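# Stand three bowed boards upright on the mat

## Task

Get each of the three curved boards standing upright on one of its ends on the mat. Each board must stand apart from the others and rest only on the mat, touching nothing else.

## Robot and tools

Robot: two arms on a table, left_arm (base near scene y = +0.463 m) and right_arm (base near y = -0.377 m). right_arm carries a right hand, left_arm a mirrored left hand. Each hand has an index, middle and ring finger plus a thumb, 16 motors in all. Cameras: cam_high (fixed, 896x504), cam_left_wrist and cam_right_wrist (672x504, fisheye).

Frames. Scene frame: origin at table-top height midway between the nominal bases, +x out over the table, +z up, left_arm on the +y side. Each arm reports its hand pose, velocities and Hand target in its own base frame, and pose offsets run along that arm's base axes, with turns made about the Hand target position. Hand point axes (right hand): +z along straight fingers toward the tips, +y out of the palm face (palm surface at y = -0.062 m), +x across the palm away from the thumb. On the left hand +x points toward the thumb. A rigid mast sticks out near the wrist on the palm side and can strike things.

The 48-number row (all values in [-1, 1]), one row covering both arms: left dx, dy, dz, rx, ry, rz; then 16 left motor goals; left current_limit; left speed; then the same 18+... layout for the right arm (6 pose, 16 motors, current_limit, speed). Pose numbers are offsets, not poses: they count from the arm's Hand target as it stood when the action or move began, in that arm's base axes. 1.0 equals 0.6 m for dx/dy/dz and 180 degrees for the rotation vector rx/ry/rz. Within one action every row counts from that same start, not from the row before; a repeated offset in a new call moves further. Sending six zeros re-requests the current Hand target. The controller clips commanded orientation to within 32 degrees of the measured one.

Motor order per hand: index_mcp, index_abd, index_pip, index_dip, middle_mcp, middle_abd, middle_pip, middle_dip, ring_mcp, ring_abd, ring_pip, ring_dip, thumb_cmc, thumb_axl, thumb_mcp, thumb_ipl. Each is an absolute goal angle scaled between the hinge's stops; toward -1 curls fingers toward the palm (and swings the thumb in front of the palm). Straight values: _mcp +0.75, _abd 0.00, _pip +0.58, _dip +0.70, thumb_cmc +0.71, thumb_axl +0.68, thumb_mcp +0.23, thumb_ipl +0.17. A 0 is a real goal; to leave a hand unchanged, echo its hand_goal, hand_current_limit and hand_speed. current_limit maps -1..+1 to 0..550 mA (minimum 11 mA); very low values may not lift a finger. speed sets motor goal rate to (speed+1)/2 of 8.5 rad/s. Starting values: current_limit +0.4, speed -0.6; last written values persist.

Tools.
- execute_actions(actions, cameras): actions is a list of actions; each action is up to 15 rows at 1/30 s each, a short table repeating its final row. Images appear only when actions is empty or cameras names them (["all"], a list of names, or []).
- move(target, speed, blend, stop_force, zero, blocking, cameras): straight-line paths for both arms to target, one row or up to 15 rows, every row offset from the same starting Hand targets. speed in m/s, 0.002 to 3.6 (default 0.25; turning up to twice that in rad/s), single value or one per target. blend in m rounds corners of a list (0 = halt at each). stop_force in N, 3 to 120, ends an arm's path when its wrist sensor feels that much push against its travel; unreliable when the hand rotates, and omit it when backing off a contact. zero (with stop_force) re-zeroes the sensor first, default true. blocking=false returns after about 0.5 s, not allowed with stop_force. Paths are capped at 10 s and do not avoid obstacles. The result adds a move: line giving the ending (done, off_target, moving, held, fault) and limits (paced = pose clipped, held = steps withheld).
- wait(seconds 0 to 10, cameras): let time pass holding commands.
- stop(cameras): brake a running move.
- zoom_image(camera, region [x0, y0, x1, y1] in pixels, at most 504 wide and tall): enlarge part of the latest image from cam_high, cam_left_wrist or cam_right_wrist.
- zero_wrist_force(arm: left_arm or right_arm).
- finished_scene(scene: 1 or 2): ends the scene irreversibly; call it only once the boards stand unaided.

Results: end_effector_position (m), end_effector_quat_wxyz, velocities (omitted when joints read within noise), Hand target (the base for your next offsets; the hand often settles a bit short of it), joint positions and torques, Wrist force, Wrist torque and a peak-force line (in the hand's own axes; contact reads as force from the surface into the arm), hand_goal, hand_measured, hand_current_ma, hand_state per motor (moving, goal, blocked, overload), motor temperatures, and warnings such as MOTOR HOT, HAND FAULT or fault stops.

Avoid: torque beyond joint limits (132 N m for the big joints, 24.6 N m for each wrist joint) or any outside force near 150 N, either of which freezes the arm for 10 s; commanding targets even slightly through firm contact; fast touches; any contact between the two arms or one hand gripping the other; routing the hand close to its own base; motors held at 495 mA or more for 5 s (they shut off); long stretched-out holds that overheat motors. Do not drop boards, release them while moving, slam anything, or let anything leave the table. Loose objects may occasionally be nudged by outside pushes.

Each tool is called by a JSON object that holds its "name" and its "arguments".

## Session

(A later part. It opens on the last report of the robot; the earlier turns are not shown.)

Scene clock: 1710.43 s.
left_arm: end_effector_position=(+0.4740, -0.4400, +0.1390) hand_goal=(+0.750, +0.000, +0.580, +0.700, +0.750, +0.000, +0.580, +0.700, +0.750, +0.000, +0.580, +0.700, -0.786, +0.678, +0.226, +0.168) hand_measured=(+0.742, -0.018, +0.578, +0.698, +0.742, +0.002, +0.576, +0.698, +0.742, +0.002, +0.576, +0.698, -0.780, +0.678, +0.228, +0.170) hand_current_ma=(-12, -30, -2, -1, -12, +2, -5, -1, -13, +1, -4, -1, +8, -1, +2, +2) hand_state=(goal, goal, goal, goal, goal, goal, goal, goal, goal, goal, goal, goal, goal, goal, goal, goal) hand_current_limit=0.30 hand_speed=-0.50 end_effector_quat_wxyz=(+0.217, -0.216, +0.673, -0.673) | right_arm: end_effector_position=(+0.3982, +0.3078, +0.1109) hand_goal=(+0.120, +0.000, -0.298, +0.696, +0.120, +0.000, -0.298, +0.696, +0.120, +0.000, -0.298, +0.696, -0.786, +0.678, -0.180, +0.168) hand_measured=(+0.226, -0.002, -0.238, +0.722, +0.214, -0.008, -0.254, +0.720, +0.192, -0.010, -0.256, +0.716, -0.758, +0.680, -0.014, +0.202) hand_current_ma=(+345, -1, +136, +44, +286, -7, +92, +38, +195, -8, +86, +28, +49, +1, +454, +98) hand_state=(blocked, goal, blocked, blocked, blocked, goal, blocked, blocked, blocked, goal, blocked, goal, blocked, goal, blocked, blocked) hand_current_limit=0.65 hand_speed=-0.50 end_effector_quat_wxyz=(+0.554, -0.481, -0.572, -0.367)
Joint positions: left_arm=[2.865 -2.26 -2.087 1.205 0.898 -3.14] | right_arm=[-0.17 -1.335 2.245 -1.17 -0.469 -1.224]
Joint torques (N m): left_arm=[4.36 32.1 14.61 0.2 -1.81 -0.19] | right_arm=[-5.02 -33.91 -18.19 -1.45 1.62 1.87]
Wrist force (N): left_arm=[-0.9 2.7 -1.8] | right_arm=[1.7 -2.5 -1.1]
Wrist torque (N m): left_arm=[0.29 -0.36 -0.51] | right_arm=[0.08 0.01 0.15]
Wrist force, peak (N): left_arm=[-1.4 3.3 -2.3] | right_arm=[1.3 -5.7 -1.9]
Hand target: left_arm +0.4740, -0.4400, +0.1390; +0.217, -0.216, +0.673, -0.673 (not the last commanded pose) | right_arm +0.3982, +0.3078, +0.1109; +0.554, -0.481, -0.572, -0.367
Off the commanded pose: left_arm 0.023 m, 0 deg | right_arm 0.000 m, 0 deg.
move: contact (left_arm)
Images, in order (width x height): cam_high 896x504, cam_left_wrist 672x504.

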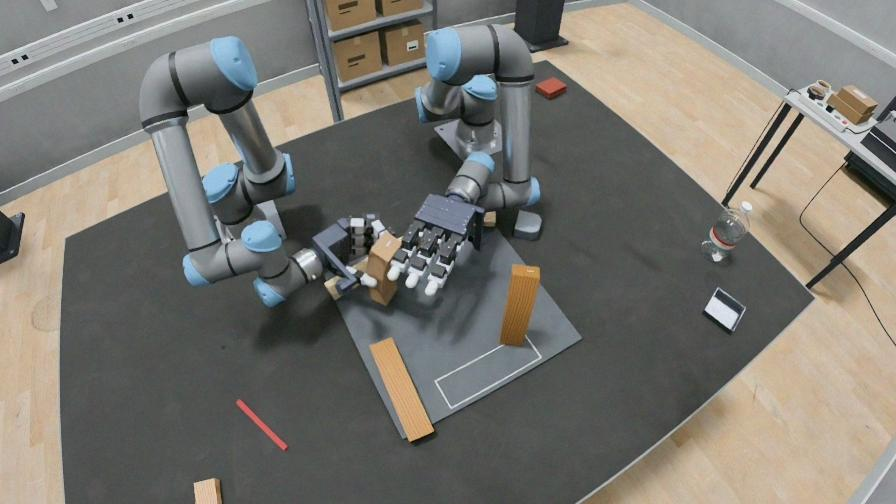

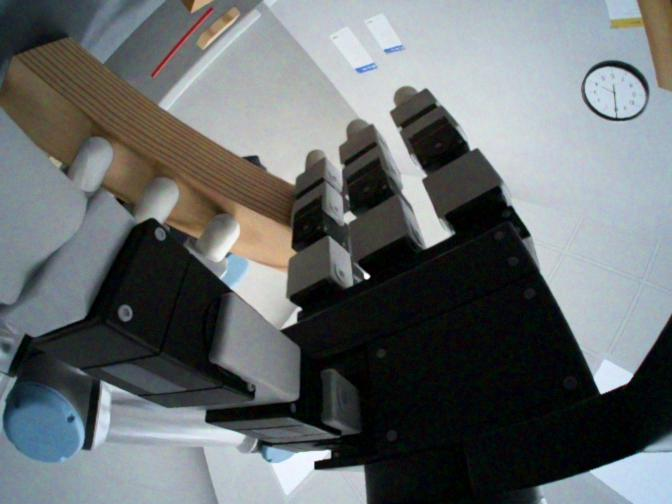

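{"name": "execute_actions", "arguments": {"actions": [[[0,0,0,0,0,0,0.75,0,0.58,0.7,0.75,0,0.58,0.7,0.75,0,0.58,0.7,-0.786,0.678,0.226,0.168,0.3,-0.5,0,0,0,0,0,0,0.2,0,-0.298,0.696,0.19,0,-0.298,0.696,0.17,0,-0.298,0.696,-0.786,0.678,-0.05,0.168,0.3,-0.85]],[[0,0,0,0,0,0,0.75,0,0.58,0.7,0.75,0,0.58,0.7,0.75,0,0.58,0.7,-0.786,0.678,0.226,0.168,0.3,-0.5,0,0,0,0,0,0,0.23,0,-0.298,0.696,0.22,0,-0.298,0.696,0.2,0,-0.298,0.696,-0.786,0.678,-0.01,0.168,0.2,-0.85]],[[0,0,0,0,0,0,0.75,0,0.58,0.7,0.75,0,0.58,0.7,0.75,0,0.58,0.7,-0.786,0.678,0.226,0.168,0.3,-0.5,0,0,0,0,0,0,0.27,0,-0.298,0.696,0.26,0,-0.298,0.696,0.25,0,-0.298,0.696,-0.786,0.678,0.02,0.168,0.2,-0.9]]], "cameras": ["cam_high","cam_right_wrist"]}}

{"name": "zoom_image", "arguments": {"camera": "cam_high", "region": [350, 210, 470, 320]}}

Scene clock: 1718.37 s.
left_arm: end_effector_position=(+0.4740, -0.4400, +0.1390) hand_goal=(+0.750, +0.000, +0.580, +0.700, +0.750, +0.000, +0.580, +0.700, +0.750, +0.000, +0.580, +0.700, -0.786, +0.678, +0.226, +0.168) hand_measured=(+0.742, -0.012, +0.578, +0.698, +0.742, +0.002, +0.576, +0.698, +0.742, +0.002, +0.576, +0.698, -0.780, +0.678, +0.228, +0.170) hand_current_ma=(-12, -17, -2, -1, -12, +2, -5, -1, -13, +1, -4, -1, +8, -1, +2, +2) hand_state=(goal, goal, goal, goal, goal, goal, goal, goal, goal, goal, goal, goal, goal, goal, goal, goal) hand_current_limit=0.30 hand_speed=-0.50 end_effector_quat_wxyz=(+0.217, -0.216, +0.673, -0.673) | right_arm: end_effector_position=(+0.3982, +0.3078, +0.1109) hand_goal=(+0.270, +0.000, -0.298, +0.696, +0.260, +0.000, -0.298, +0.696, +0.250, +0.000, -0.298, +0.696, -0.786, +0.678, +0.020, +0.168) hand_measured=(+0.272, +0.000, -0.286, +0.702, +0.258, +0.000, -0.294, +0.700, +0.248, +0.000, -0.294, +0.698, -0.764, +0.680, +0.018, +0.170) hand_current_ma=(+0, +0, +14, +6, -2, +0, +3, +2, -2, +0, +3, +2, +33, +1, -2, +1) hand_state=(goal, goal, goal, goal, goal, goal, goal, goal, goal, goal, goal, goal, blocked, goal, goal, goal) hand_current_limit=0.20 hand_speed=-0.90 end_effector_quat_wxyz=(+0.554, -0.481, -0.572, -0.367)
Joint positions: left_arm=[2.865 -2.26 -2.087 1.205 0.898 -3.14] | right_arm=[-0.17 -1.335 2.245 -1.17 -0.469 -1.224]
Joint torques (N m): left_arm=[3.93 31.67 14.74 0.19 -0.61 -0.29] | right_arm=[-4.88 -34.5 -18.17 -1.49 1.75 1.72]
Wrist force (N): left_arm=[0.3 2.8 -1.3] | right_arm=[0.7 0.1 -0.3]
Wrist torque (N m): left_arm=[0.28 -0.28 -0.42] | right_arm=[0.20 -0.08 0.23]
Wrist force, peak (N): left_arm=[-1.0 3.3 -2.1] | right_arm=[1.8 -2.7 -1.3]
Hand target: left_arm +0.4740, -0.4400, +0.1390; +0.217, -0.216, +0.673, -0.673 | right_arm +0.3982, +0.3078, +0.1109; +0.554, -0.481, -0.572, -0.367
Off the commanded pose: left_arm 0.000 m, 0 deg | right_arm 0.000 m, 0 deg.
Images, in order (width x height): cam_high 896x504, cam_right_wrist 672x504.

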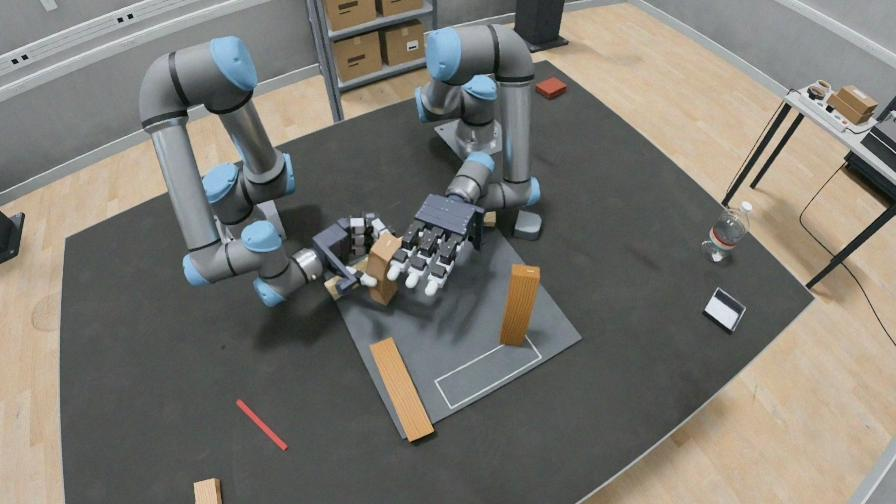

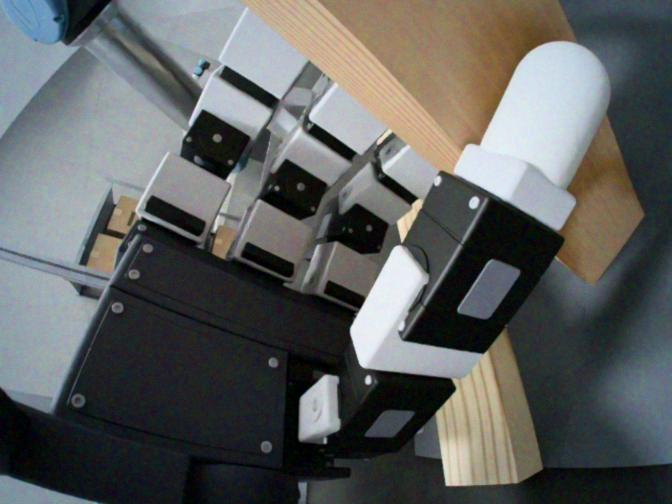

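Scaled by 4.200.

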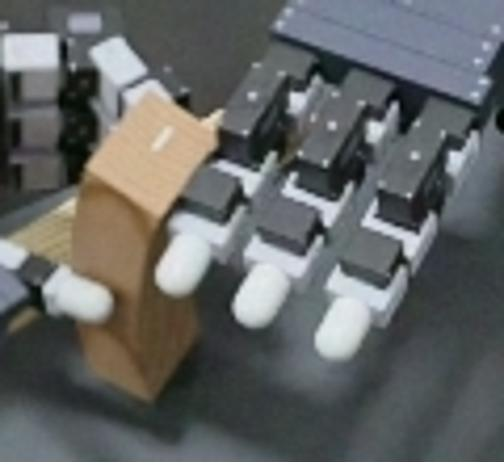

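{"name": "execute_actions", "arguments": {"actions": [[[0,0,0,0,0,0,0.75,0,0.58,0.7,0.75,0,0.58,0.7,0.75,0,0.58,0.7,-0.786,0.678,0.226,0.168,0.3,-0.5,0,0,0,0,0,0,0.33,0,-0.298,0.696,0.33,0,-0.298,0.696,0.33,0,-0.298,0.696,-0.786,0.678,0.08,0.168,0.2,-0.9]],[[0,0,0,0,0,0,0.75,0,0.58,0.7,0.75,0,0.58,0.7,0.75,0,0.58,0.7,-0.786,0.678,0.226,0.168,0.3,-0.5,0,0,0,0,0,0,0.5,0,-0.298,0.696,0.5,0,-0.298,0.696,0.5,0,-0.298,0.696,-0.786,0.678,0.35,0.168,0.3,-0.8]]], "cameras": ["cam_high","cam_right_wrist","cam_left_wrist"]}}

{"name": "zoom_image", "arguments": {"camera": "cam_high", "region": [350, 210, 470, 320]}}

Scene clock: 1722.17 s.
left_arm: end_effector_position=(+0.4740, -0.4400, +0.1390) hand_goal=(+0.750, +0.000, +0.580, +0.700, +0.750, +0.000, +0.580, +0.700, +0.750, +0.000, +0.580, +0.700, -0.786, +0.678, +0.226, +0.168) hand_measured=(+0.742, -0.012, +0.578, +0.698, +0.742, +0.002, +0.576, +0.698, +0.742, +0.002, +0.576, +0.698, -0.780, +0.678, +0.228, +0.170) hand_current_ma=(-12, -17, -2, -1, -12, +2, -5, -1, -13, +1, -4, -1, +8, -1, +2, +2) hand_state=(goal, goal, goal, goal, goal, goal, goal, goal, goal, goal, goal, goal, goal, goal, goal, goal) hand_current_limit=0.30 hand_speed=-0.50 end_effector_quat_wxyz=(+0.217, -0.216, +0.673, -0.673) | right_arm: end_effector_position=(+0.3982, +0.3078, +0.1109) hand_goal=(+0.500, +0.000, -0.298, +0.696, +0.500, +0.000, -0.298, +0.696, +0.500, +0.000, -0.298, +0.696, -0.786, +0.678, +0.350, +0.168) hand_measured=(+0.496, +0.000, -0.294, +0.698, +0.496, +0.000, -0.294, +0.700, +0.496, +0.000, -0.294, +0.698, -0.764, +0.680, +0.348, +0.170) hand_current_ma=(-2, +0, +2, +2, -3, +0, +2, +2, -2, +0, +2, +2, +33, +1, -2, +1) hand_state=(goal, goal, goal, goal, goal, goal, goal, goal, goal, goal, goal, goal, blocked, goal, goal, goal) hand_current_limit=0.30 hand_speed=-0.80 end_effector_quat_wxyz=(+0.554, -0.481, -0.572, -0.367)
Joint positions: left_arm=[2.865 -2.26 -2.087 1.205 0.898 -3.14] | right_arm=[-0.17 -1.335 2.245 -1.17 -0.469 -1.224]
Joint torques (N m): left_arm=[3.52 31.63 15.02 0.26 0.4 -0.31] | right_arm=[-4.33 -33.57 -18.05 -1.56 1.7 1.93]
Wrist force (N): left_arm=[0.4 2.7 -1.0] | right_arm=[0.7 -0.3 -0.8]
Wrist torque (N m): left_arm=[0.23 -0.30 -0.40] | right_arm=[0.16 -0.08 0.18]
Wrist force, peak (N): left_arm=[0.1 3.1 -1.5] | right_arm=[0.7 -0.2 -1.0]
Hand target: left_arm +0.4740, -0.4400, +0.1390; +0.217, -0.216, +0.673, -0.673 | right_arm +0.3982, +0.3078, +0.1109; +0.554, -0.481, -0.572, -0.367
Off the commanded pose: left_arm 0.000 m, 0 deg | right_arm 0.000 m, 0 deg.

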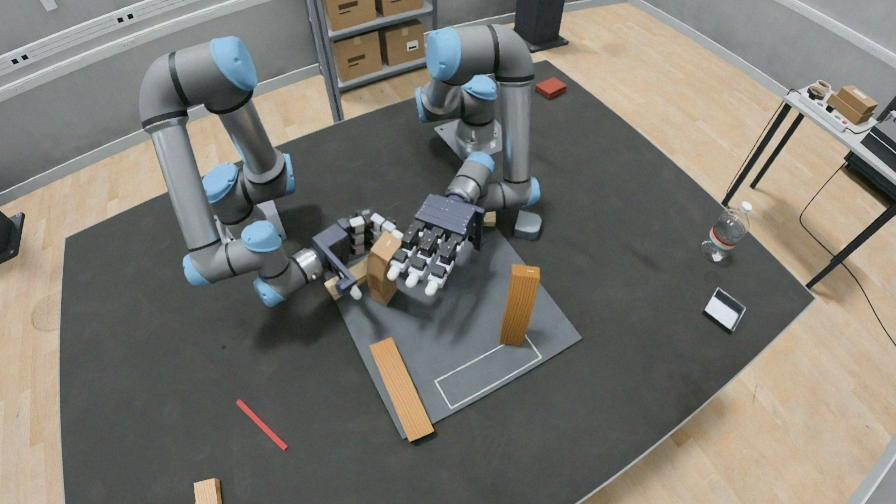

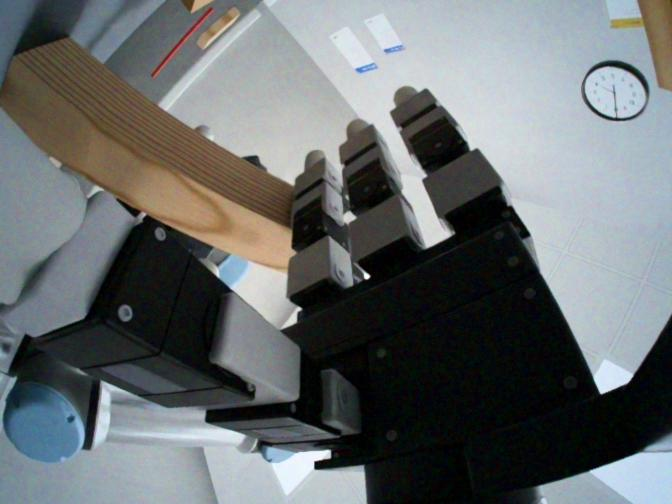

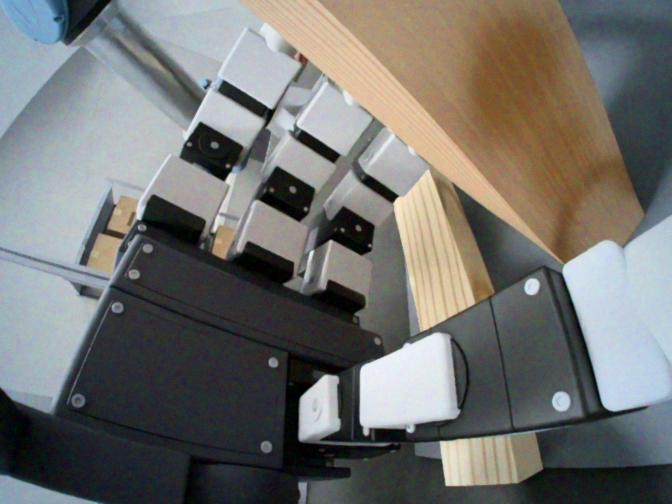

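Scaled by 4.200.

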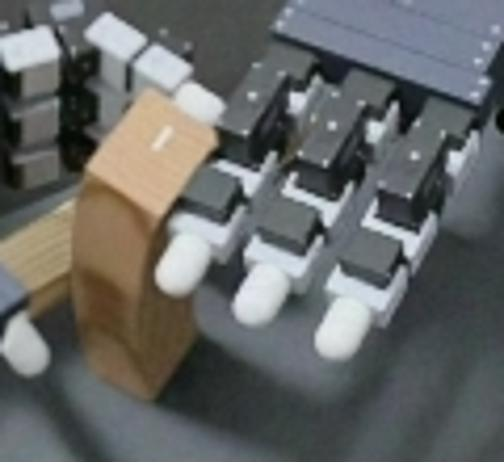

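{"name": "move", "arguments": {"target": [[0,0,0,0,0,0,0.75,0,0.58,0.7,0.75,0,0.58,0.7,0.75,0,0.58,0.7,-0.786,0.678,0.226,0.168,0.3,-0.5,-0.103,-0.071,0,0,0,0,0.5,0,-0.298,0.696,0.5,0,-0.298,0.696,0.5,0,-0.298,0.696,-0.786,0.678,0.35,0.168,0.3,-0.8],[0,0,0,0,0,0,0.75,0,0.58,0.7,0.75,0,0.58,0.7,0.75,0,0.58,0.7,-0.786,0.678,0.226,0.168,0.3,-0.5,-0.123,-0.085,0.45,0,0,0,0.5,0,-0.298,0.696,0.5,0,-0.298,0.696,0.5,0,-0.298,0.696,-0.786,0.678,0.35,0.168,0.3,-0.8]], "speed": [0.03,0.12], "blend": 0.005, "cameras": ["cam_high","cam_left_wrist"]}}

{"name": "zoom_image", "arguments": {"camera": "cam_high", "region": [350, 210, 470, 320]}}

Scene clock: 1731.37 s.
left_arm: end_effector_position=(+0.4740, -0.4400, +0.1390) hand_goal=(+0.750, +0.000, +0.580, +0.700, +0.750, +0.000, +0.580, +0.700, +0.750, +0.000, +0.580, +0.700, -0.786, +0.678, +0.226, +0.168) hand_measured=(+0.742, -0.012, +0.578, +0.698, +0.742, +0.002, +0.576, +0.698, +0.742, +0.002, +0.576, +0.698, -0.780, +0.678, +0.228, +0.170) hand_current_ma=(-12, -17, -2, -1, -12, +2, -5, -1, -13, +1, -4, -1, +8, -1, +2, +2) hand_state=(goal, goal, goal, goal, goal, goal, goal, goal, goal, goal, goal, goal, goal, goal, goal, goal) hand_current_limit=0.30 hand_speed=-0.50 end_effector_quat_wxyz=(+0.217, -0.216, +0.673, -0.673) | right_arm: end_effector_position=(+0.3244, +0.2568, +0.3808) hand_goal=(+0.500, +0.000, -0.298, +0.696, +0.500, +0.000, -0.298, +0.696, +0.500, +0.000, -0.298, +0.696, -0.786, +0.678, +0.350, +0.168) hand_measured=(+0.496, +0.000, -0.294, +0.698, +0.496, +0.000, -0.294, +0.700, +0.498, +0.000, -0.294, +0.698, -0.766, +0.680, +0.348, +0.170) hand_current_ma=(-2, +0, +2, +2, -2, +0, +2, +2, -2, +0, +2, +2, +30, +1, -2, +1) hand_state=(goal, goal, goal, goal, goal, goal, goal, goal, goal, goal, goal, goal, blocked, goal, goal, goal) hand_current_limit=0.30 hand_speed=-0.80 end_effector_quat_wxyz=(+0.554, -0.481, -0.572, -0.367)
Joint positions: left_arm=[2.865 -2.26 -2.087 1.205 0.898 -3.14] | right_arm=[-0.385 -1.882 1.958 -0.262 -0.679 -1.312]
Joint torques (N m): left_arm=[3.78 32.12 13.91 0.22 1 -0.19] | right_arm=[6.71 0.27 -24.82 1.5 1.34 -1.73]
Wrist force (N): left_arm=[0.3 2.9 -1.3] | right_arm=[0.5 -0.2 -0.6]
Wrist torque (N m): left_arm=[0.28 -0.28 -0.41] | right_arm=[0.16 -0.07 0.21]
Wrist force, peak (N): left_arm=[0.3 3.0 -1.7] | right_arm=[2.0 -0.7 -0.7]
Hand target: left_arm +0.4740, -0.4400, +0.1390; +0.217, -0.216, +0.673, -0.673 | right_arm +0.3244, +0.2568, +0.3809; +0.554, -0.481, -0.572, -0.367
Off the commanded pose: left_arm 0.000 m, 0 deg | right_arm 0.000 m, 0 deg.
move: done
Images, in order (width x height): cam_high 896x504, cam_left_wrist 672x504.

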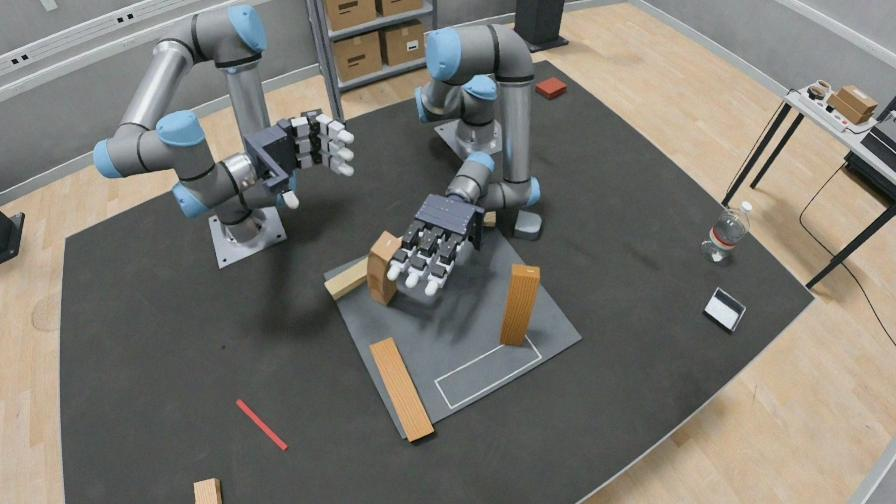

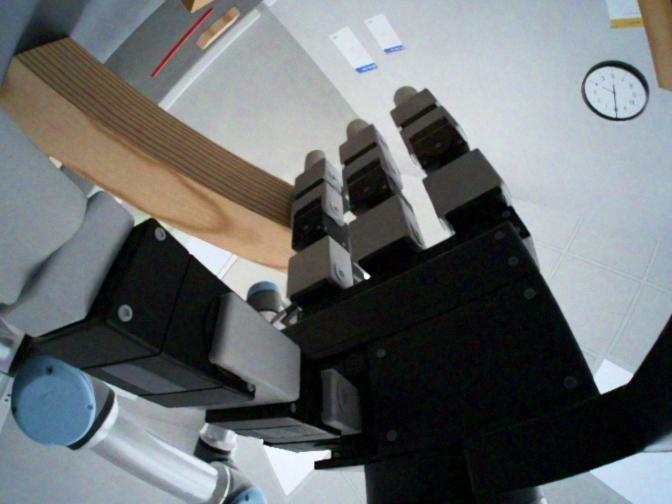

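Scaled by 4.200.

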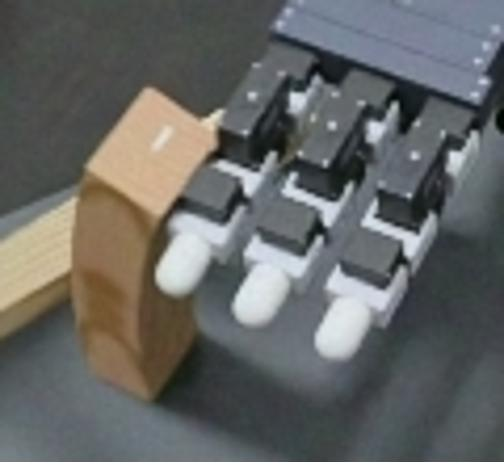

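{"name": "move", "arguments": {"target": [[-0.011,-0.0076,0,0,0,0,0.75,0,0.58,0.7,0.75,0,0.58,0.7,0.75,0,0.58,0.7,-0.786,0.678,0.226,0.168,0.3,-0.5,0,0,0,0,0,0,0.5,0,-0.298,0.696,0.5,0,-0.298,0.696,0.5,0,-0.298,0.696,-0.786,0.678,0.35,0.168,0.3,-0.8]], "speed": 0.006, "cameras": ["cam_high"]}}

{"name": "zoom_image", "arguments": {"camera": "cam_high", "region": [350, 210, 470, 320]}}

{"name": "move", "arguments": {"target": [[0.0137,0.0095,0,0,0,0,0.75,0,0.58,0.7,0.75,0,0.58,0.7,0.75,0,0.58,0.7,-0.786,0.678,0.226,0.168,0.3,-0.5,0,0,0,0,0,0,0.5,0,-0.298,0.696,0.5,0,-0.298,0.696,0.5,0,-0.298,0.696,-0.786,0.678,0.35,0.168,0.3,-0.8]], "speed": 0.005, "cameras": ["cam_high"]}}

{"name": "zoom_image", "arguments": {"camera": "cam_high", "region": [350, 210, 470, 320]}}

Scene clock: 1737.27 s.
left_arm: end_effector_position=(+0.4673, -0.4446, +0.1390) hand_goal=(+0.750, +0.000, +0.580, +0.700, +0.750, +0.000, +0.580, +0.700, +0.750, +0.000, +0.580, +0.700, -0.786, +0.678, +0.226, +0.168) hand_measured=(+0.742, -0.012, +0.578, +0.698, +0.742, +0.002, +0.576, +0.698, +0.742, +0.002, +0.576, +0.698, -0.780, +0.678, +0.228, +0.170) hand_current_ma=(-12, -17, -2, -1, -12, +2, -5, -1, -13, +1, -4, -1, +8, -1, +2, +2) hand_state=(goal, goal, goal, goal, goal, goal, goal, goal, goal, goal, goal, goal, goal, goal, goal, goal) hand_current_limit=0.30 hand_speed=-0.50 end_effector_quat_wxyz=(+0.217, -0.216, +0.673, -0.673) | right_arm: end_effector_position=(+0.3244, +0.2568, +0.3809) hand_goal=(+0.500, +0.000, -0.298, +0.696, +0.500, +0.000, -0.298, +0.696, +0.500, +0.000, -0.298, +0.696, -0.786, +0.678, +0.350, +0.168) hand_measured=(+0.496, +0.000, -0.294, +0.698, +0.496, +0.000, -0.294, +0.700, +0.498, +0.000, -0.294, +0.698, -0.766, +0.680, +0.348, +0.170) hand_current_ma=(-2, +0, +2, +2, -2, +0, +2, +2, -2, +0, +2, +2, +30, +1, -2, +1) hand_state=(goal, goal, goal, goal, goal, goal, goal, goal, goal, goal, goal, goal, blocked, goal, goal, goal) hand_current_limit=0.30 hand_speed=-0.80 end_effector_quat_wxyz=(+0.554, -0.481, -0.572, -0.367)
Joint positions: left_arm=[2.85 -2.257 -2.095 1.211 0.913 -3.14] | right_arm=[-0.385 -1.882 1.957 -0.261 -0.679 -1.312]
Joint torques (N m): left_arm=[0.53 48.72 2.86 2.88 0.51 -0.14] | right_arm=[7.41 1.36 -25.2 1.99 1.81 2.12]
Wrist force (N): left_arm=[0.3 2.8 -1.2] | right_arm=[0.9 -0.4 -0.6]
Wrist torque (N m): left_arm=[0.25 -0.28 -0.41] | right_arm=[0.14 -0.12 0.23]
Wrist force, peak (N): left_arm=[0.4 3.1 -1.4] | right_arm=[1.1 -0.5 -0.7]
Hand target: left_arm +0.4674, -0.4446, +0.1390; +0.217, -0.216, +0.673, -0.673 | right_arm +0.3244, +0.2568, +0.3809; +0.554, -0.481, -0.572, -0.367
Off the commanded pose: left_arm 0.000 m, 0 deg | right_arm 0.000 m, 0 deg.
move: done
Images, in order (width x height): cam_high 896x504.

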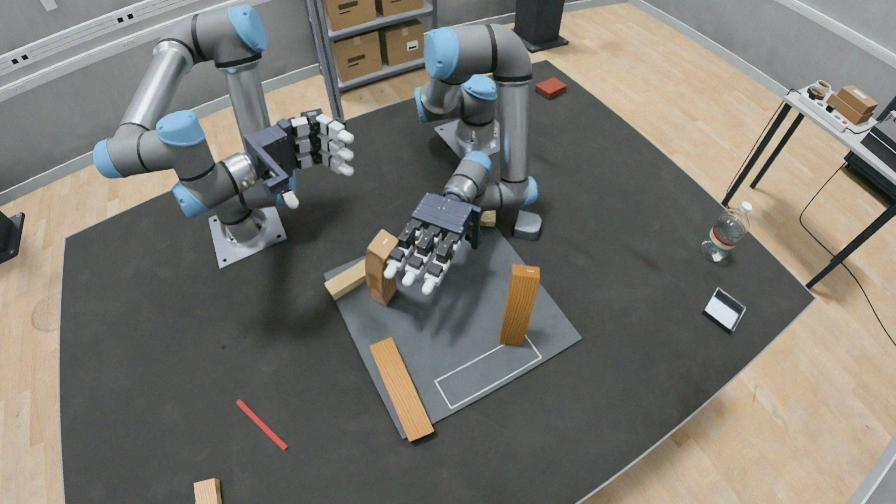

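Scaled by 4.200.

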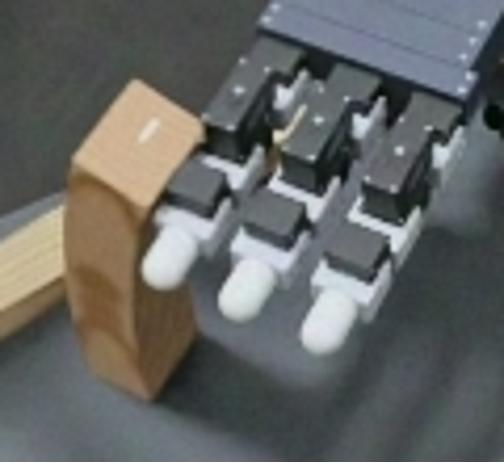

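Scene clock: 1739.50 s.
left_arm: end_effector_position=(+0.4756, -0.4389, +0.1390) hand_goal=(+0.750, +0.000, +0.580, +0.700, +0.750, +0.000, +0.580, +0.700, +0.750, +0.000, +0.580, +0.700, -0.786, +0.678, +0.226, +0.168) hand_measured=(+0.740, -0.010, +0.578, +0.698, +0.742, +0.002, +0.576, +0.698, +0.742, +0.002, +0.576, +0.698, -0.780, +0.678, +0.228, +0.170) hand_current_ma=(-19, -16, -2, -1, -12, +2, -5, -1, -13, +1, -4, -1, +8, -1, +2, +2) hand_state=(goal, goal, goal, goal, goal, goal, goal, goal, goal, goal, goal, goal, goal, goal, goal, goal) hand_current_limit=0.30 hand_speed=-0.50 end_effector_quat_wxyz=(+0.217, -0.216, +0.673, -0.673) | right_arm: end_effector_position=(+0.3244, +0.2568, +0.3809) hand_goal=(+0.500, +0.000, -0.298, +0.696, +0.500, +0.000, -0.298, +0.696, +0.500, +0.000, -0.298, +0.696, -0.786, +0.678, +0.350, +0.168) hand_measured=(+0.496, +0.000, -0.294, +0.698, +0.496, +0.000, -0.294, +0.700, +0.498, +0.000, -0.294, +0.698, -0.766, +0.680, +0.348, +0.170) hand_current_ma=(-2, +0, +2, +2, -2, +0, +2, +2, -2, +0, +2, +2, +30, +1, -2, +1) hand_state=(goal, goal, goal, goal, goal, goal, goal, goal, goal, goal, goal, goal, blocked, goal, goal, goal) hand_current_limit=0.30 hand_speed=-0.80 end_effector_quat_wxyz=(+0.554, -0.481, -0.572, -0.367)
Joint positions: left_arm=[2.869 -2.261 -2.084 1.204 0.894 -3.14] | right_arm=[-0.385 -1.882 1.957 -0.261 -0.679 -1.312]
Joint torques (N m): left_arm=[-2.01 33.39 12.3 0.47 -0.87 0.05] | right_arm=[7.65 0.98 -25.85 1.86 1.76 2.21]
Wrist force (N): left_arm=[0.3 3.0 -1.2] | right_arm=[0.8 -0.4 -0.4]
Wrist torque (N m): left_arm=[0.26 -0.28 -0.40] | right_arm=[0.13 -0.10 0.22]
Wrist force, peak (N): left_arm=[0.0 3.4 -1.4] | right_arm=[0.9 -0.5 -0.9]
Hand target: left_arm +0.4756, -0.4389, +0.1390; +0.217, -0.216, +0.673, -0.673 | right_arm +0.3244, +0.2568, +0.3809; +0.554, -0.481, -0.572, -0.367
Off the commanded pose: left_arm 0.000 m, 0 deg | right_arm 0.000 m, 0 deg.
move: done
Images, in order (width x height): cam_high 896x504.

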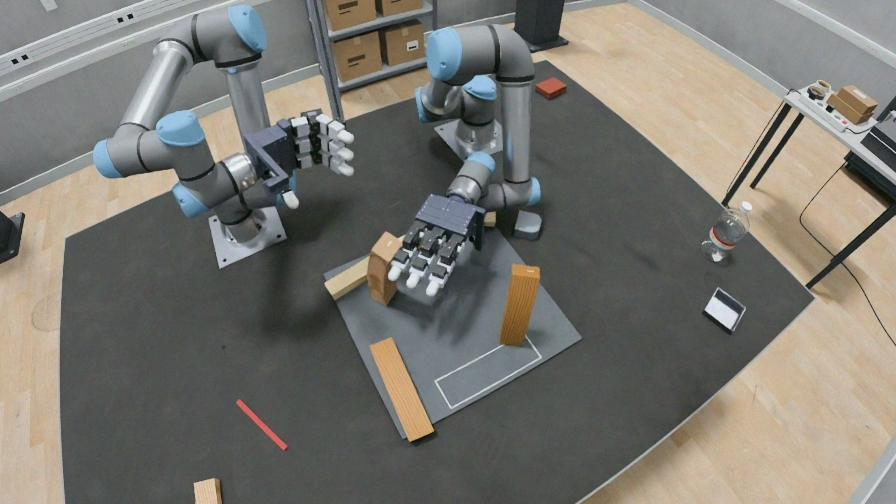

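Scaled by 4.200.

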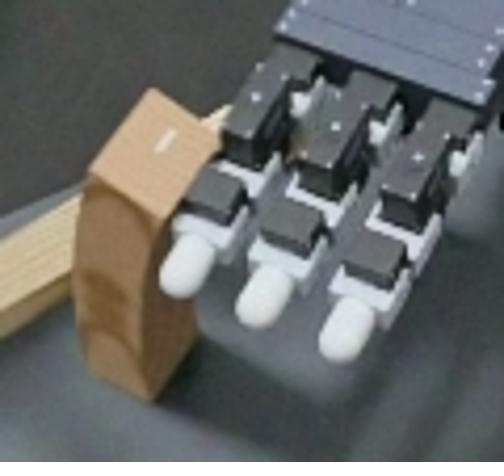

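{"name": "move", "arguments": {"target": [[0.0055,0.0038,0,0,0,0,0.75,0,0.58,0.7,0.75,0,0.58,0.7,0.75,0,0.58,0.7,-0.786,0.678,0.226,0.168,0.3,-0.5,0,0,0,0,0,0,0.5,0,-0.298,0.696,0.5,0,-0.298,0.696,0.5,0,-0.298,0.696,-0.786,0.678,0.35,0.168,0.3,-0.8]], "speed": 0.005, "cameras": ["cam_high"]}}

{"name": "zoom_image", "arguments": {"camera": "cam_high", "region": [350, 210, 470, 320]}}

Scene clock: 1742.63 s.
left_arm: end_effector_position=(+0.4789, -0.4366, +0.1390) hand_goal=(+0.750, +0.000, +0.580, +0.700, +0.750, +0.000, +0.580, +0.700, +0.750, +0.000, +0.580, +0.700, -0.786, +0.678, +0.226, +0.168) hand_measured=(+0.740, -0.004, +0.578, +0.698, +0.742, +0.002, +0.576, +0.698, +0.742, +0.002, +0.576, +0.698, -0.780, +0.678, +0.228, +0.170) hand_current_ma=(-19, -3, -2, -1, -12, +2, -5, -1, -13, +1, -4, -1, +8, -1, +2, +2) hand_state=(goal, goal, goal, goal, goal, goal, goal, goal, goal, goal, goal, goal, goal, goal, goal, goal) hand_current_limit=0.30 hand_speed=-0.50 end_effector_quat_wxyz=(+0.217, -0.216, +0.673, -0.673) | right_arm: end_effector_position=(+0.3244, +0.2568, +0.3809) hand_goal=(+0.500, +0.000, -0.298, +0.696, +0.500, +0.000, -0.298, +0.696, +0.500, +0.000, -0.298, +0.696, -0.786, +0.678, +0.350, +0.168) hand_measured=(+0.496, +0.000, -0.294, +0.698, +0.496, +0.000, -0.294, +0.700, +0.498, +0.000, -0.294, +0.698, -0.766, +0.680, +0.348, +0.170) hand_current_ma=(-2, +0, +2, +2, -2, +0, +2, +2, -2, +0, +2, +2, +30, +1, -2, +1) hand_state=(goal, goal, goal, goal, goal, goal, goal, goal, goal, goal, goal, goal, blocked, goal, goal, goal) hand_current_limit=0.30 hand_speed=-0.80 end_effector_quat_wxyz=(+0.554, -0.481, -0.572, -0.367)
Joint positions: left_arm=[2.877 -2.262 -2.08 1.201 0.886 -3.14] | right_arm=[-0.385 -1.882 1.957 -0.261 -0.679 -1.312]
Joint torques (N m): left_arm=[-0.86 33.31 12.73 0.33 -0.69 -0.02] | right_arm=[8.34 1.72 -25.58 1.62 1.85 2.03]
Wrist force (N): left_arm=[0.6 2.6 -1.5] | right_arm=[0.9 -0.3 -0.6]
Wrist torque (N m): left_arm=[0.27 -0.23 -0.37] | right_arm=[0.15 -0.11 0.23]
Wrist force, peak (N): left_arm=[0.3 3.3 -1.4] | right_arm=[1.0 -0.6 -0.7]
Hand target: left_arm +0.4789, -0.4366, +0.1390; +0.217, -0.216, +0.673, -0.673 | right_arm +0.3244, +0.2568, +0.3809; +0.554, -0.481, -0.572, -0.367
Off the commanded pose: left_arm 0.000 m, 0 deg | right_arm 0.000 m, 0 deg.
move: done
Images, in order (width x height): cam_high 896x504.

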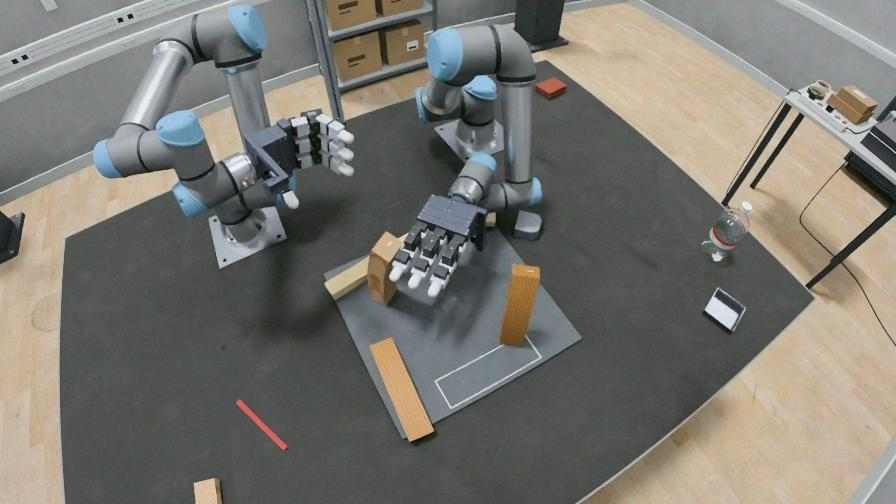

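Scaled by 4.200.

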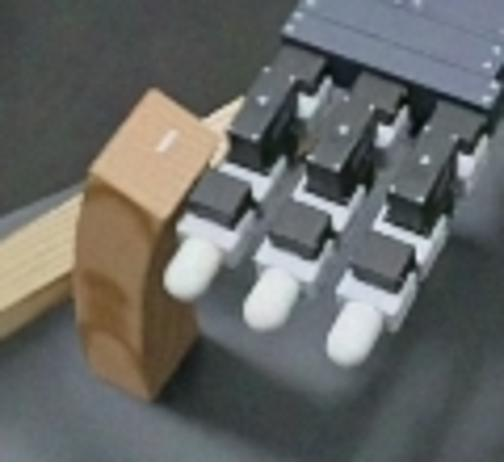

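{"name": "move", "arguments": {"target": [[0.0137,0.0095,0,0,0,0,0.75,0,0.58,0.7,0.75,0,0.58,0.7,0.75,0,0.58,0.7,-0.786,0.678,0.226,0.168,0.3,-0.5,0,0,0,0,0,0,0.5,0,-0.298,0.696,0.5,0,-0.298,0.696,0.5,0,-0.298,0.696,-0.786,0.678,0.35,0.168,0.3,-0.8]], "speed": 0.006, "cameras": ["cam_high"]}}

{"name": "zoom_image", "arguments": {"camera": "cam_high", "region": [350, 210, 470, 320]}}

Scene clock: 1746.17 s.
left_arm: end_effector_position=(+0.4872, -0.4309, +0.1390) hand_goal=(+0.750, +0.000, +0.580, +0.700, +0.750, +0.000, +0.580, +0.700, +0.750, +0.000, +0.580, +0.700, -0.786, +0.678, +0.226, +0.168) hand_measured=(+0.740, -0.004, +0.578, +0.698, +0.742, +0.002, +0.576, +0.698, +0.742, +0.002, +0.576, +0.698, -0.780, +0.678, +0.228, +0.170) hand_current_ma=(-19, -3, -2, -1, -12, +2, -5, -1, -13, +1, -4, -1, +8, -1, +2, +2) hand_state=(goal, goal, goal, goal, goal, goal, goal, goal, goal, goal, goal, goal, goal, goal, goal, goal) hand_current_limit=0.30 hand_speed=-0.50 end_effector_quat_wxyz=(+0.217, -0.216, +0.673, -0.673) | right_arm: end_effector_position=(+0.3244, +0.2568, +0.3809) hand_goal=(+0.500, +0.000, -0.298, +0.696, +0.500, +0.000, -0.298, +0.696, +0.500, +0.000, -0.298, +0.696, -0.786, +0.678, +0.350, +0.168) hand_measured=(+0.496, +0.000, -0.294, +0.698, +0.496, +0.000, -0.294, +0.700, +0.498, +0.000, -0.294, +0.698, -0.766, +0.680, +0.348, +0.170) hand_current_ma=(-2, +0, +2, +2, -2, +0, +2, +2, -2, +0, +2, +2, +30, +1, -2, +1) hand_state=(goal, goal, goal, goal, goal, goal, goal, goal, goal, goal, goal, goal, blocked, goal, goal, goal) hand_current_limit=0.30 hand_speed=-0.80 end_effector_quat_wxyz=(+0.554, -0.481, -0.572, -0.367)
Joint positions: left_arm=[2.895 -2.266 -2.068 1.193 0.868 -3.14] | right_arm=[-0.385 -1.882 1.957 -0.261 -0.679 -1.312]
Joint torques (N m): left_arm=[-2.39 33.91 11.8 0.37 -0.66 -1.19] | right_arm=[7.39 1.65 -24.92 1.41 1.68 2.1]
Wrist force (N): left_arm=[1.0 2.8 -1.1] | right_arm=[0.9 -0.4 -0.7]
Wrist torque (N m): left_arm=[0.27 -0.27 -0.34] | right_arm=[0.15 -0.11 0.23]
Wrist force, peak (N): left_arm=[1.2 3.2 -1.1] | right_arm=[1.0 -0.4 -0.8]
Hand target: left_arm +0.4871, -0.4309, +0.1390; +0.217, -0.216, +0.673, -0.673 | right_arm +0.3244, +0.2568, +0.3809; +0.554, -0.481, -0.572, -0.367
Off the commanded pose: left_arm 0.000 m, 0 deg | right_arm 0.000 m, 0 deg.
move: done
Images, in order (width x height): cam_high 896x504.

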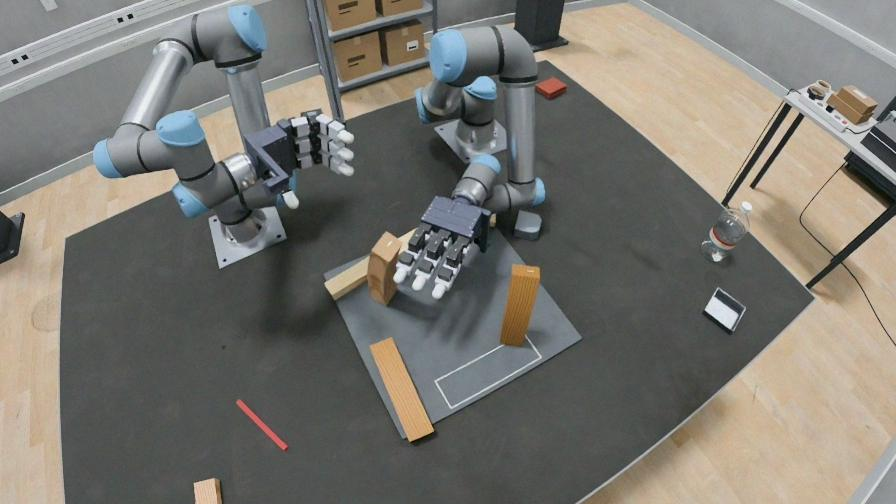

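Scaled by 4.200.

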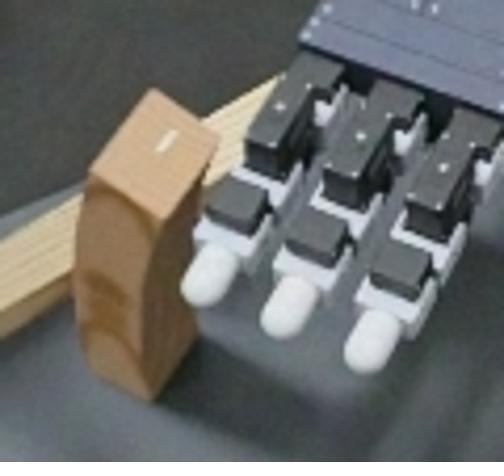

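{"name": "move", "arguments": {"target": [[0.041,0.0285,0,0,0,0,0.75,0,0.58,0.7,0.75,0,0.58,0.7,0.75,0,0.58,0.7,-0.786,0.678,0.226,0.168,0.3,-0.5,0,0,0,0,0,0,0.5,0,-0.298,0.696,0.5,0,-0.298,0.696,0.5,0,-0.298,0.696,-0.786,0.678,0.35,0.168,0.3,-0.8],[0.041,0.0285,0.35,0,0,0,0.75,0,0.58,0.7,0.75,0,0.58,0.7,0.75,0,0.58,0.7,-0.786,0.678,0.226,0.168,0.3,-0.5,0,0,0,0,0,0,0.5,0,-0.298,0.696,0.5,0,-0.298,0.696,0.5,0,-0.298,0.696,-0.786,0.678,0.35,0.168,0.3,-0.8],[-0.19,0.5,0.467,0,0,0,0.75,0,0.58,0.7,0.75,0,0.58,0.7,0.75,0,0.58,0.7,-0.786,0.678,0.226,0.168,0.3,-0.5,0,0,0,0,0,0,0.5,0,-0.298,0.696,0.5,0,-0.298,0.696,0.5,0,-0.298,0.696,-0.786,0.678,0.35,0.168,0.3,-0.8]], "speed": [0.03,0.15,0.3], "blend": [0.005,0.03,0]}}

{"name": "move", "arguments": {"target": [[0,0,0,0,0,0,0.75,0,0.58,0.7,0.75,0,0.58,0.7,0.75,0,0.58,0.7,-0.786,0.678,0.226,0.168,0.3,-0.5,0.2228,0.1458,0.065,-0.2648,0.3675,0.0013,0.616,0,-0.298,0.696,0.616,0,-0.298,0.696,0.616,0,-0.298,0.696,-0.786,0.678,0.226,0.168,0.4,-0.4]], "speed": 0.25, "cameras": ["cam_high"]}}

Scene clock: 1811.57 s.
left_arm: end_effector_position=(+0.3731, -0.1310, +0.4192) hand_goal=(+0.750, +0.000, +0.580, +0.700, +0.750, +0.000, +0.580, +0.700, +0.750, +0.000, +0.580, +0.700, -0.786, +0.678, +0.226, +0.168) hand_measured=(+0.740, -0.004, +0.578, +0.698, +0.742, +0.002, +0.576, +0.698, +0.742, +0.002, +0.576, +0.698, -0.780, +0.678, +0.228, +0.170) hand_current_ma=(-19, -3, -2, -1, -14, +2, -5, -1, -15, +1, -4, -1, +7, -1, +2, +2) hand_state=(goal, goal, goal, goal, goal, goal, goal, goal, goal, goal, goal, goal, goal, goal, goal, goal) hand_current_limit=0.30 hand_speed=-0.50 end_effector_quat_wxyz=(+0.217, -0.216, +0.673, -0.673) | right_arm: end_effector_position=(+0.3244, +0.2568, +0.3809) hand_goal=(+0.500, +0.000, -0.298, +0.696, +0.500, +0.000, -0.298, +0.696, +0.500, +0.000, -0.298, +0.696, -0.786, +0.678, +0.350, +0.168) hand_measured=(+0.496, +0.000, -0.294, +0.698, +0.496, +0.000, -0.294, +0.700, +0.498, +0.000, -0.294, +0.698, -0.766, +0.680, +0.348, +0.170) hand_current_ma=(-2, +0, +2, +2, -2, +0, +2, +2, -2, +0, +2, +2, +30, +1, -2, +1) hand_state=(goal, goal, goal, goal, goal, goal, goal, goal, goal, goal, goal, goal, blocked, goal, goal, goal) hand_current_limit=0.30 hand_speed=-0.80 end_effector_quat_wxyz=(+0.554, -0.481, -0.572, -0.367)
Joint positions: left_arm=[3.926 -1.272 -2.302 0.431 -0.163 -3.139] | right_arm=[-0.385 -1.882 1.957 -0.261 -0.679 -1.312]
Joint torques (N m): left_arm=[4.95 0.1 25.17 1.67 -1.65 -1.88] | right_arm=[7.42 0.94 -24.72 0.9 1.49 2.2]
Wrist force (N): left_arm=[0.8 2.4 -1.5] | right_arm=[0.9 -0.4 -0.7]
Wrist torque (N m): left_arm=[0.26 -0.29 -0.34] | right_arm=[0.15 -0.11 0.24]
Wrist force, peak (N): left_arm=[0.8 4.6 -1.1] | right_arm=[0.9 -0.4 -0.9]
Hand target: left_arm +0.3731, -0.1309, +0.4192; +0.217, -0.216, +0.673, -0.673 | right_arm +0.3244, +0.2568, +0.3809; +0.554, -0.481, -0.572, -0.367
Off the commanded pose: left_arm 0.000 m, 0 deg | right_arm 0.000 m, 0 deg.
move: done

Scene clock: 1814.93 s.
left_arm: end_effector_position=(+0.3731, -0.1309, +0.4192) hand_goal=(+0.750, +0.000, +0.580, +0.700, +0.750, +0.000, +0.580, +0.700, +0.750, +0.000, +0.580, +0.700, -0.786, +0.678, +0.226, +0.168) hand_measured=(+0.740, -0.004, +0.578, +0.698, +0.742, +0.002, +0.576, +0.698, +0.742, +0.002, +0.576, +0.698, -0.780, +0.678, +0.228, +0.170) hand_current_ma=(-19, -3, -2, -1, -14, +2, -5, -1, -15, +1, -4, -1, +7, -1, +2, +2) hand_state=(goal, goal, goal, goal, goal, goal, goal, goal, goal, goal, goal, goal, goal, goal, goal, goal) hand_current_limit=0.30 hand_speed=-0.50 end_effector_quat_wxyz=(+0.217, -0.216, +0.673, -0.673) | right_arm: end_effector_position=(+0.4580, +0.3443, +0.4199) hand_goal=(+0.616, +0.000, -0.298, +0.696, +0.616, +0.000, -0.298, +0.696, +0.616, +0.000, -0.298, +0.696, -0.786, +0.678, +0.226, +0.168) hand_measured=(+0.612, +0.000, -0.296, +0.698, +0.610, +0.000, -0.296, +0.700, +0.612, +0.000, -0.296, +0.698, -0.780, +0.680, +0.226, +0.170) hand_current_ma=(-4, +0, +2, +2, -4, +0, +2, +2, -4, +0, +2, +2, +5, +1, +0, +1) hand_state=(goal, goal, goal, goal, goal, goal, goal, goal, goal, goal, goal, goal, goal, goal, goal, goal) hand_current_limit=0.40 hand_speed=-0.40 end_effector_quat_wxyz=(-0.539, +0.769, +0.281, -0.196)
Joint positions: left_arm=[3.926 -1.272 -2.302 0.431 -0.163 -3.14] | right_arm=[0.136 -1.111 0.807 -0.294 -0.651 0.494]
Joint torques (N m): left_arm=[4.54 -2.79 23.9 1.55 -1.34 -1.76] | right_arm=[-6.28 -35.05 -23.56 -0.88 2.5 2.21]
Wrist force (N): left_arm=[0.4 2.5 -1.3] | right_arm=[-0.5 -0.2 0.2]
Wrist torque (N m): left_arm=[0.25 -0.23 -0.37] | right_arm=[-0.01 0.10 0.37]
Wrist force, peak (N): left_arm=[0.9 2.7 -1.8] | right_arm=[0.4 -1.5 -0.5]
Hand target: left_arm +0.3731, -0.1309, +0.4192; +0.217, -0.216, +0.673, -0.673 | right_arm +0.4581, +0.3443, +0.4199; -0.539, +0.769, +0.281, -0.196
Off the commanded pose: left_arm 0.000 m, 0 deg | right_arm 0.000 m, 0 deg.
move: done
Images, in order (width x height): cam_high 896x504.

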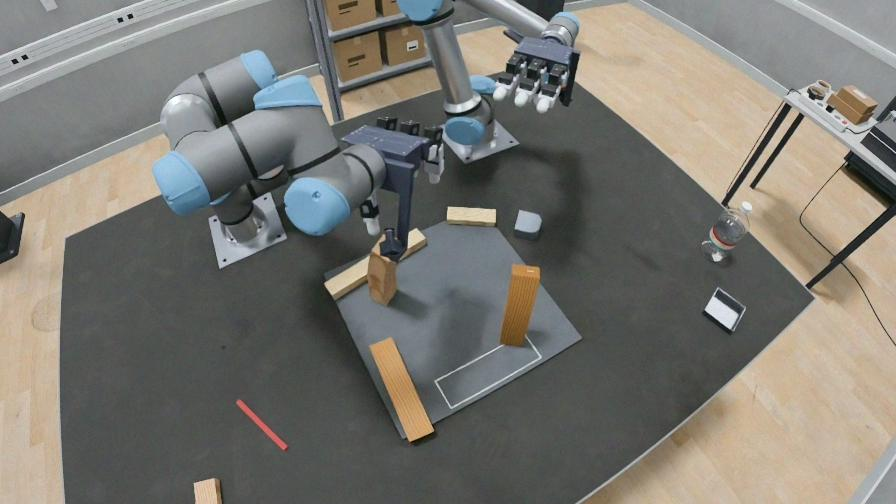

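{"name": "move", "arguments": {"target": [[0,0,0,0,0,0,0.75,0,0.58,0.7,0.75,0,0.58,0.7,0.75,0,0.58,0.7,-0.786,0.678,0.226,0.168,0.3,-0.5,0.367,-0.169,-0.4165,0,0,-0.2474,0.616,0,-0.298,0.696,0.616,0,-0.298,0.696,0.616,0,-0.298,0.696,-0.786,0.678,0.226,0.168,0.4,-0.4]], "speed": 0.2, "cameras": ["cam_high"]}}

{"name": "zoom_image", "arguments": {"camera": "cam_high", "region": [300, 220, 540, 460]}}

Scene clock: 1821.13 s.
left_arm: end_effector_position=(+0.3731, -0.1309, +0.4192) hand_goal=(+0.750, +0.000, +0.580, +0.700, +0.750, +0.000, +0.580, +0.700, +0.750, +0.000, +0.580, +0.700, -0.786, +0.678, +0.226, +0.168) hand_measured=(+0.740, -0.004, +0.578, +0.698, +0.742, +0.002, +0.576, +0.698, +0.742, +0.002, +0.576, +0.698, -0.780, +0.678, +0.228, +0.170) hand_current_ma=(-19, -3, -2, -1, -14, +2, -5, -1, -15, +1, -4, -1, +7, -1, +2, +2) hand_state=(goal, goal, goal, goal, goal, goal, goal, goal, goal, goal, goal, goal, goal, goal, goal, goal) hand_current_limit=0.30 hand_speed=-0.50 end_effector_quat_wxyz=(+0.217, -0.216, +0.673, -0.673) | right_arm: end_effector_position=(+0.6782, +0.2429, +0.1700) hand_goal=(+0.616, +0.000, -0.298, +0.696, +0.616, +0.000, -0.298, +0.696, +0.616, +0.000, -0.298, +0.696, -0.786, +0.678, +0.226, +0.168) hand_measured=(+0.610, +0.000, -0.296, +0.698, +0.610, +0.000, -0.296, +0.700, +0.610, +0.000, -0.296, +0.698, -0.780, +0.680, +0.226, +0.170) hand_current_ma=(-5, +0, +2, +2, -6, +0, +2, +2, -5, +0, +2, +2, +5, +1, +0, +1) hand_state=(goal, goal, goal, goal, goal, goal, goal, goal, goal, goal, goal, goal, goal, goal, goal, goal) hand_current_limit=0.40 hand_speed=-0.40 end_effector_quat_wxyz=(-0.573, +0.818, -0.032, +0.023)
Joint positions: left_arm=[3.926 -1.272 -2.302 0.431 -0.163 -3.14] | right_arm=[-0.115 -1.003 1.487 -1.957 -0.35 1.465]
Joint torques (N m): left_arm=[4.22 -2.74 23.95 1.48 -1.05 -1.69] | right_arm=[3.18 -37.77 -26.17 -4.5 3.32 0.92]
Wrist force (N): left_arm=[0.7 2.8 -1.4] | right_arm=[-0.4 0.2 0.4]
Wrist torque (N m): left_arm=[0.30 -0.27 -0.35] | right_arm=[0.01 0.09 0.39]
Wrist force, peak (N): left_arm=[1.0 2.7 -1.8] | right_arm=[-0.8 -2.0 0.9]
Hand target: left_arm +0.3731, -0.1309, +0.4192; +0.217, -0.216, +0.673, -0.673 | right_arm +0.6783, +0.2429, +0.1700; -0.573, +0.818, -0.032, +0.023
Off the commanded pose: left_arm 0.000 m, 0 deg | right_arm 0.000 m, 0 deg.
move: done
Images, in order (width x height): cam_high 896x504.

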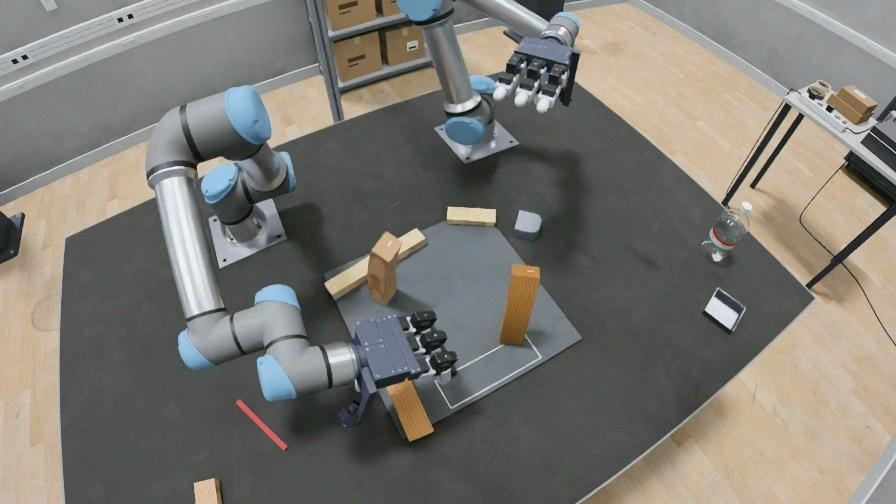

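Scaled by 2.100.

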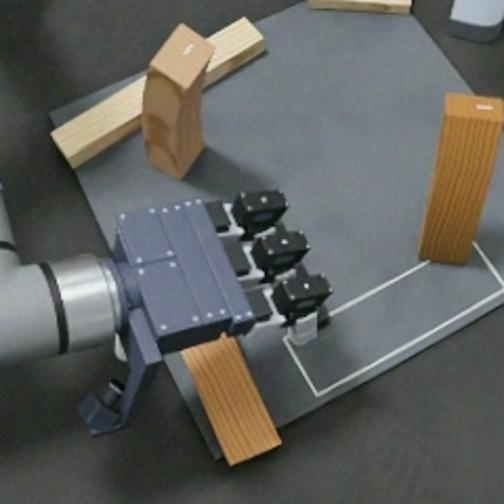

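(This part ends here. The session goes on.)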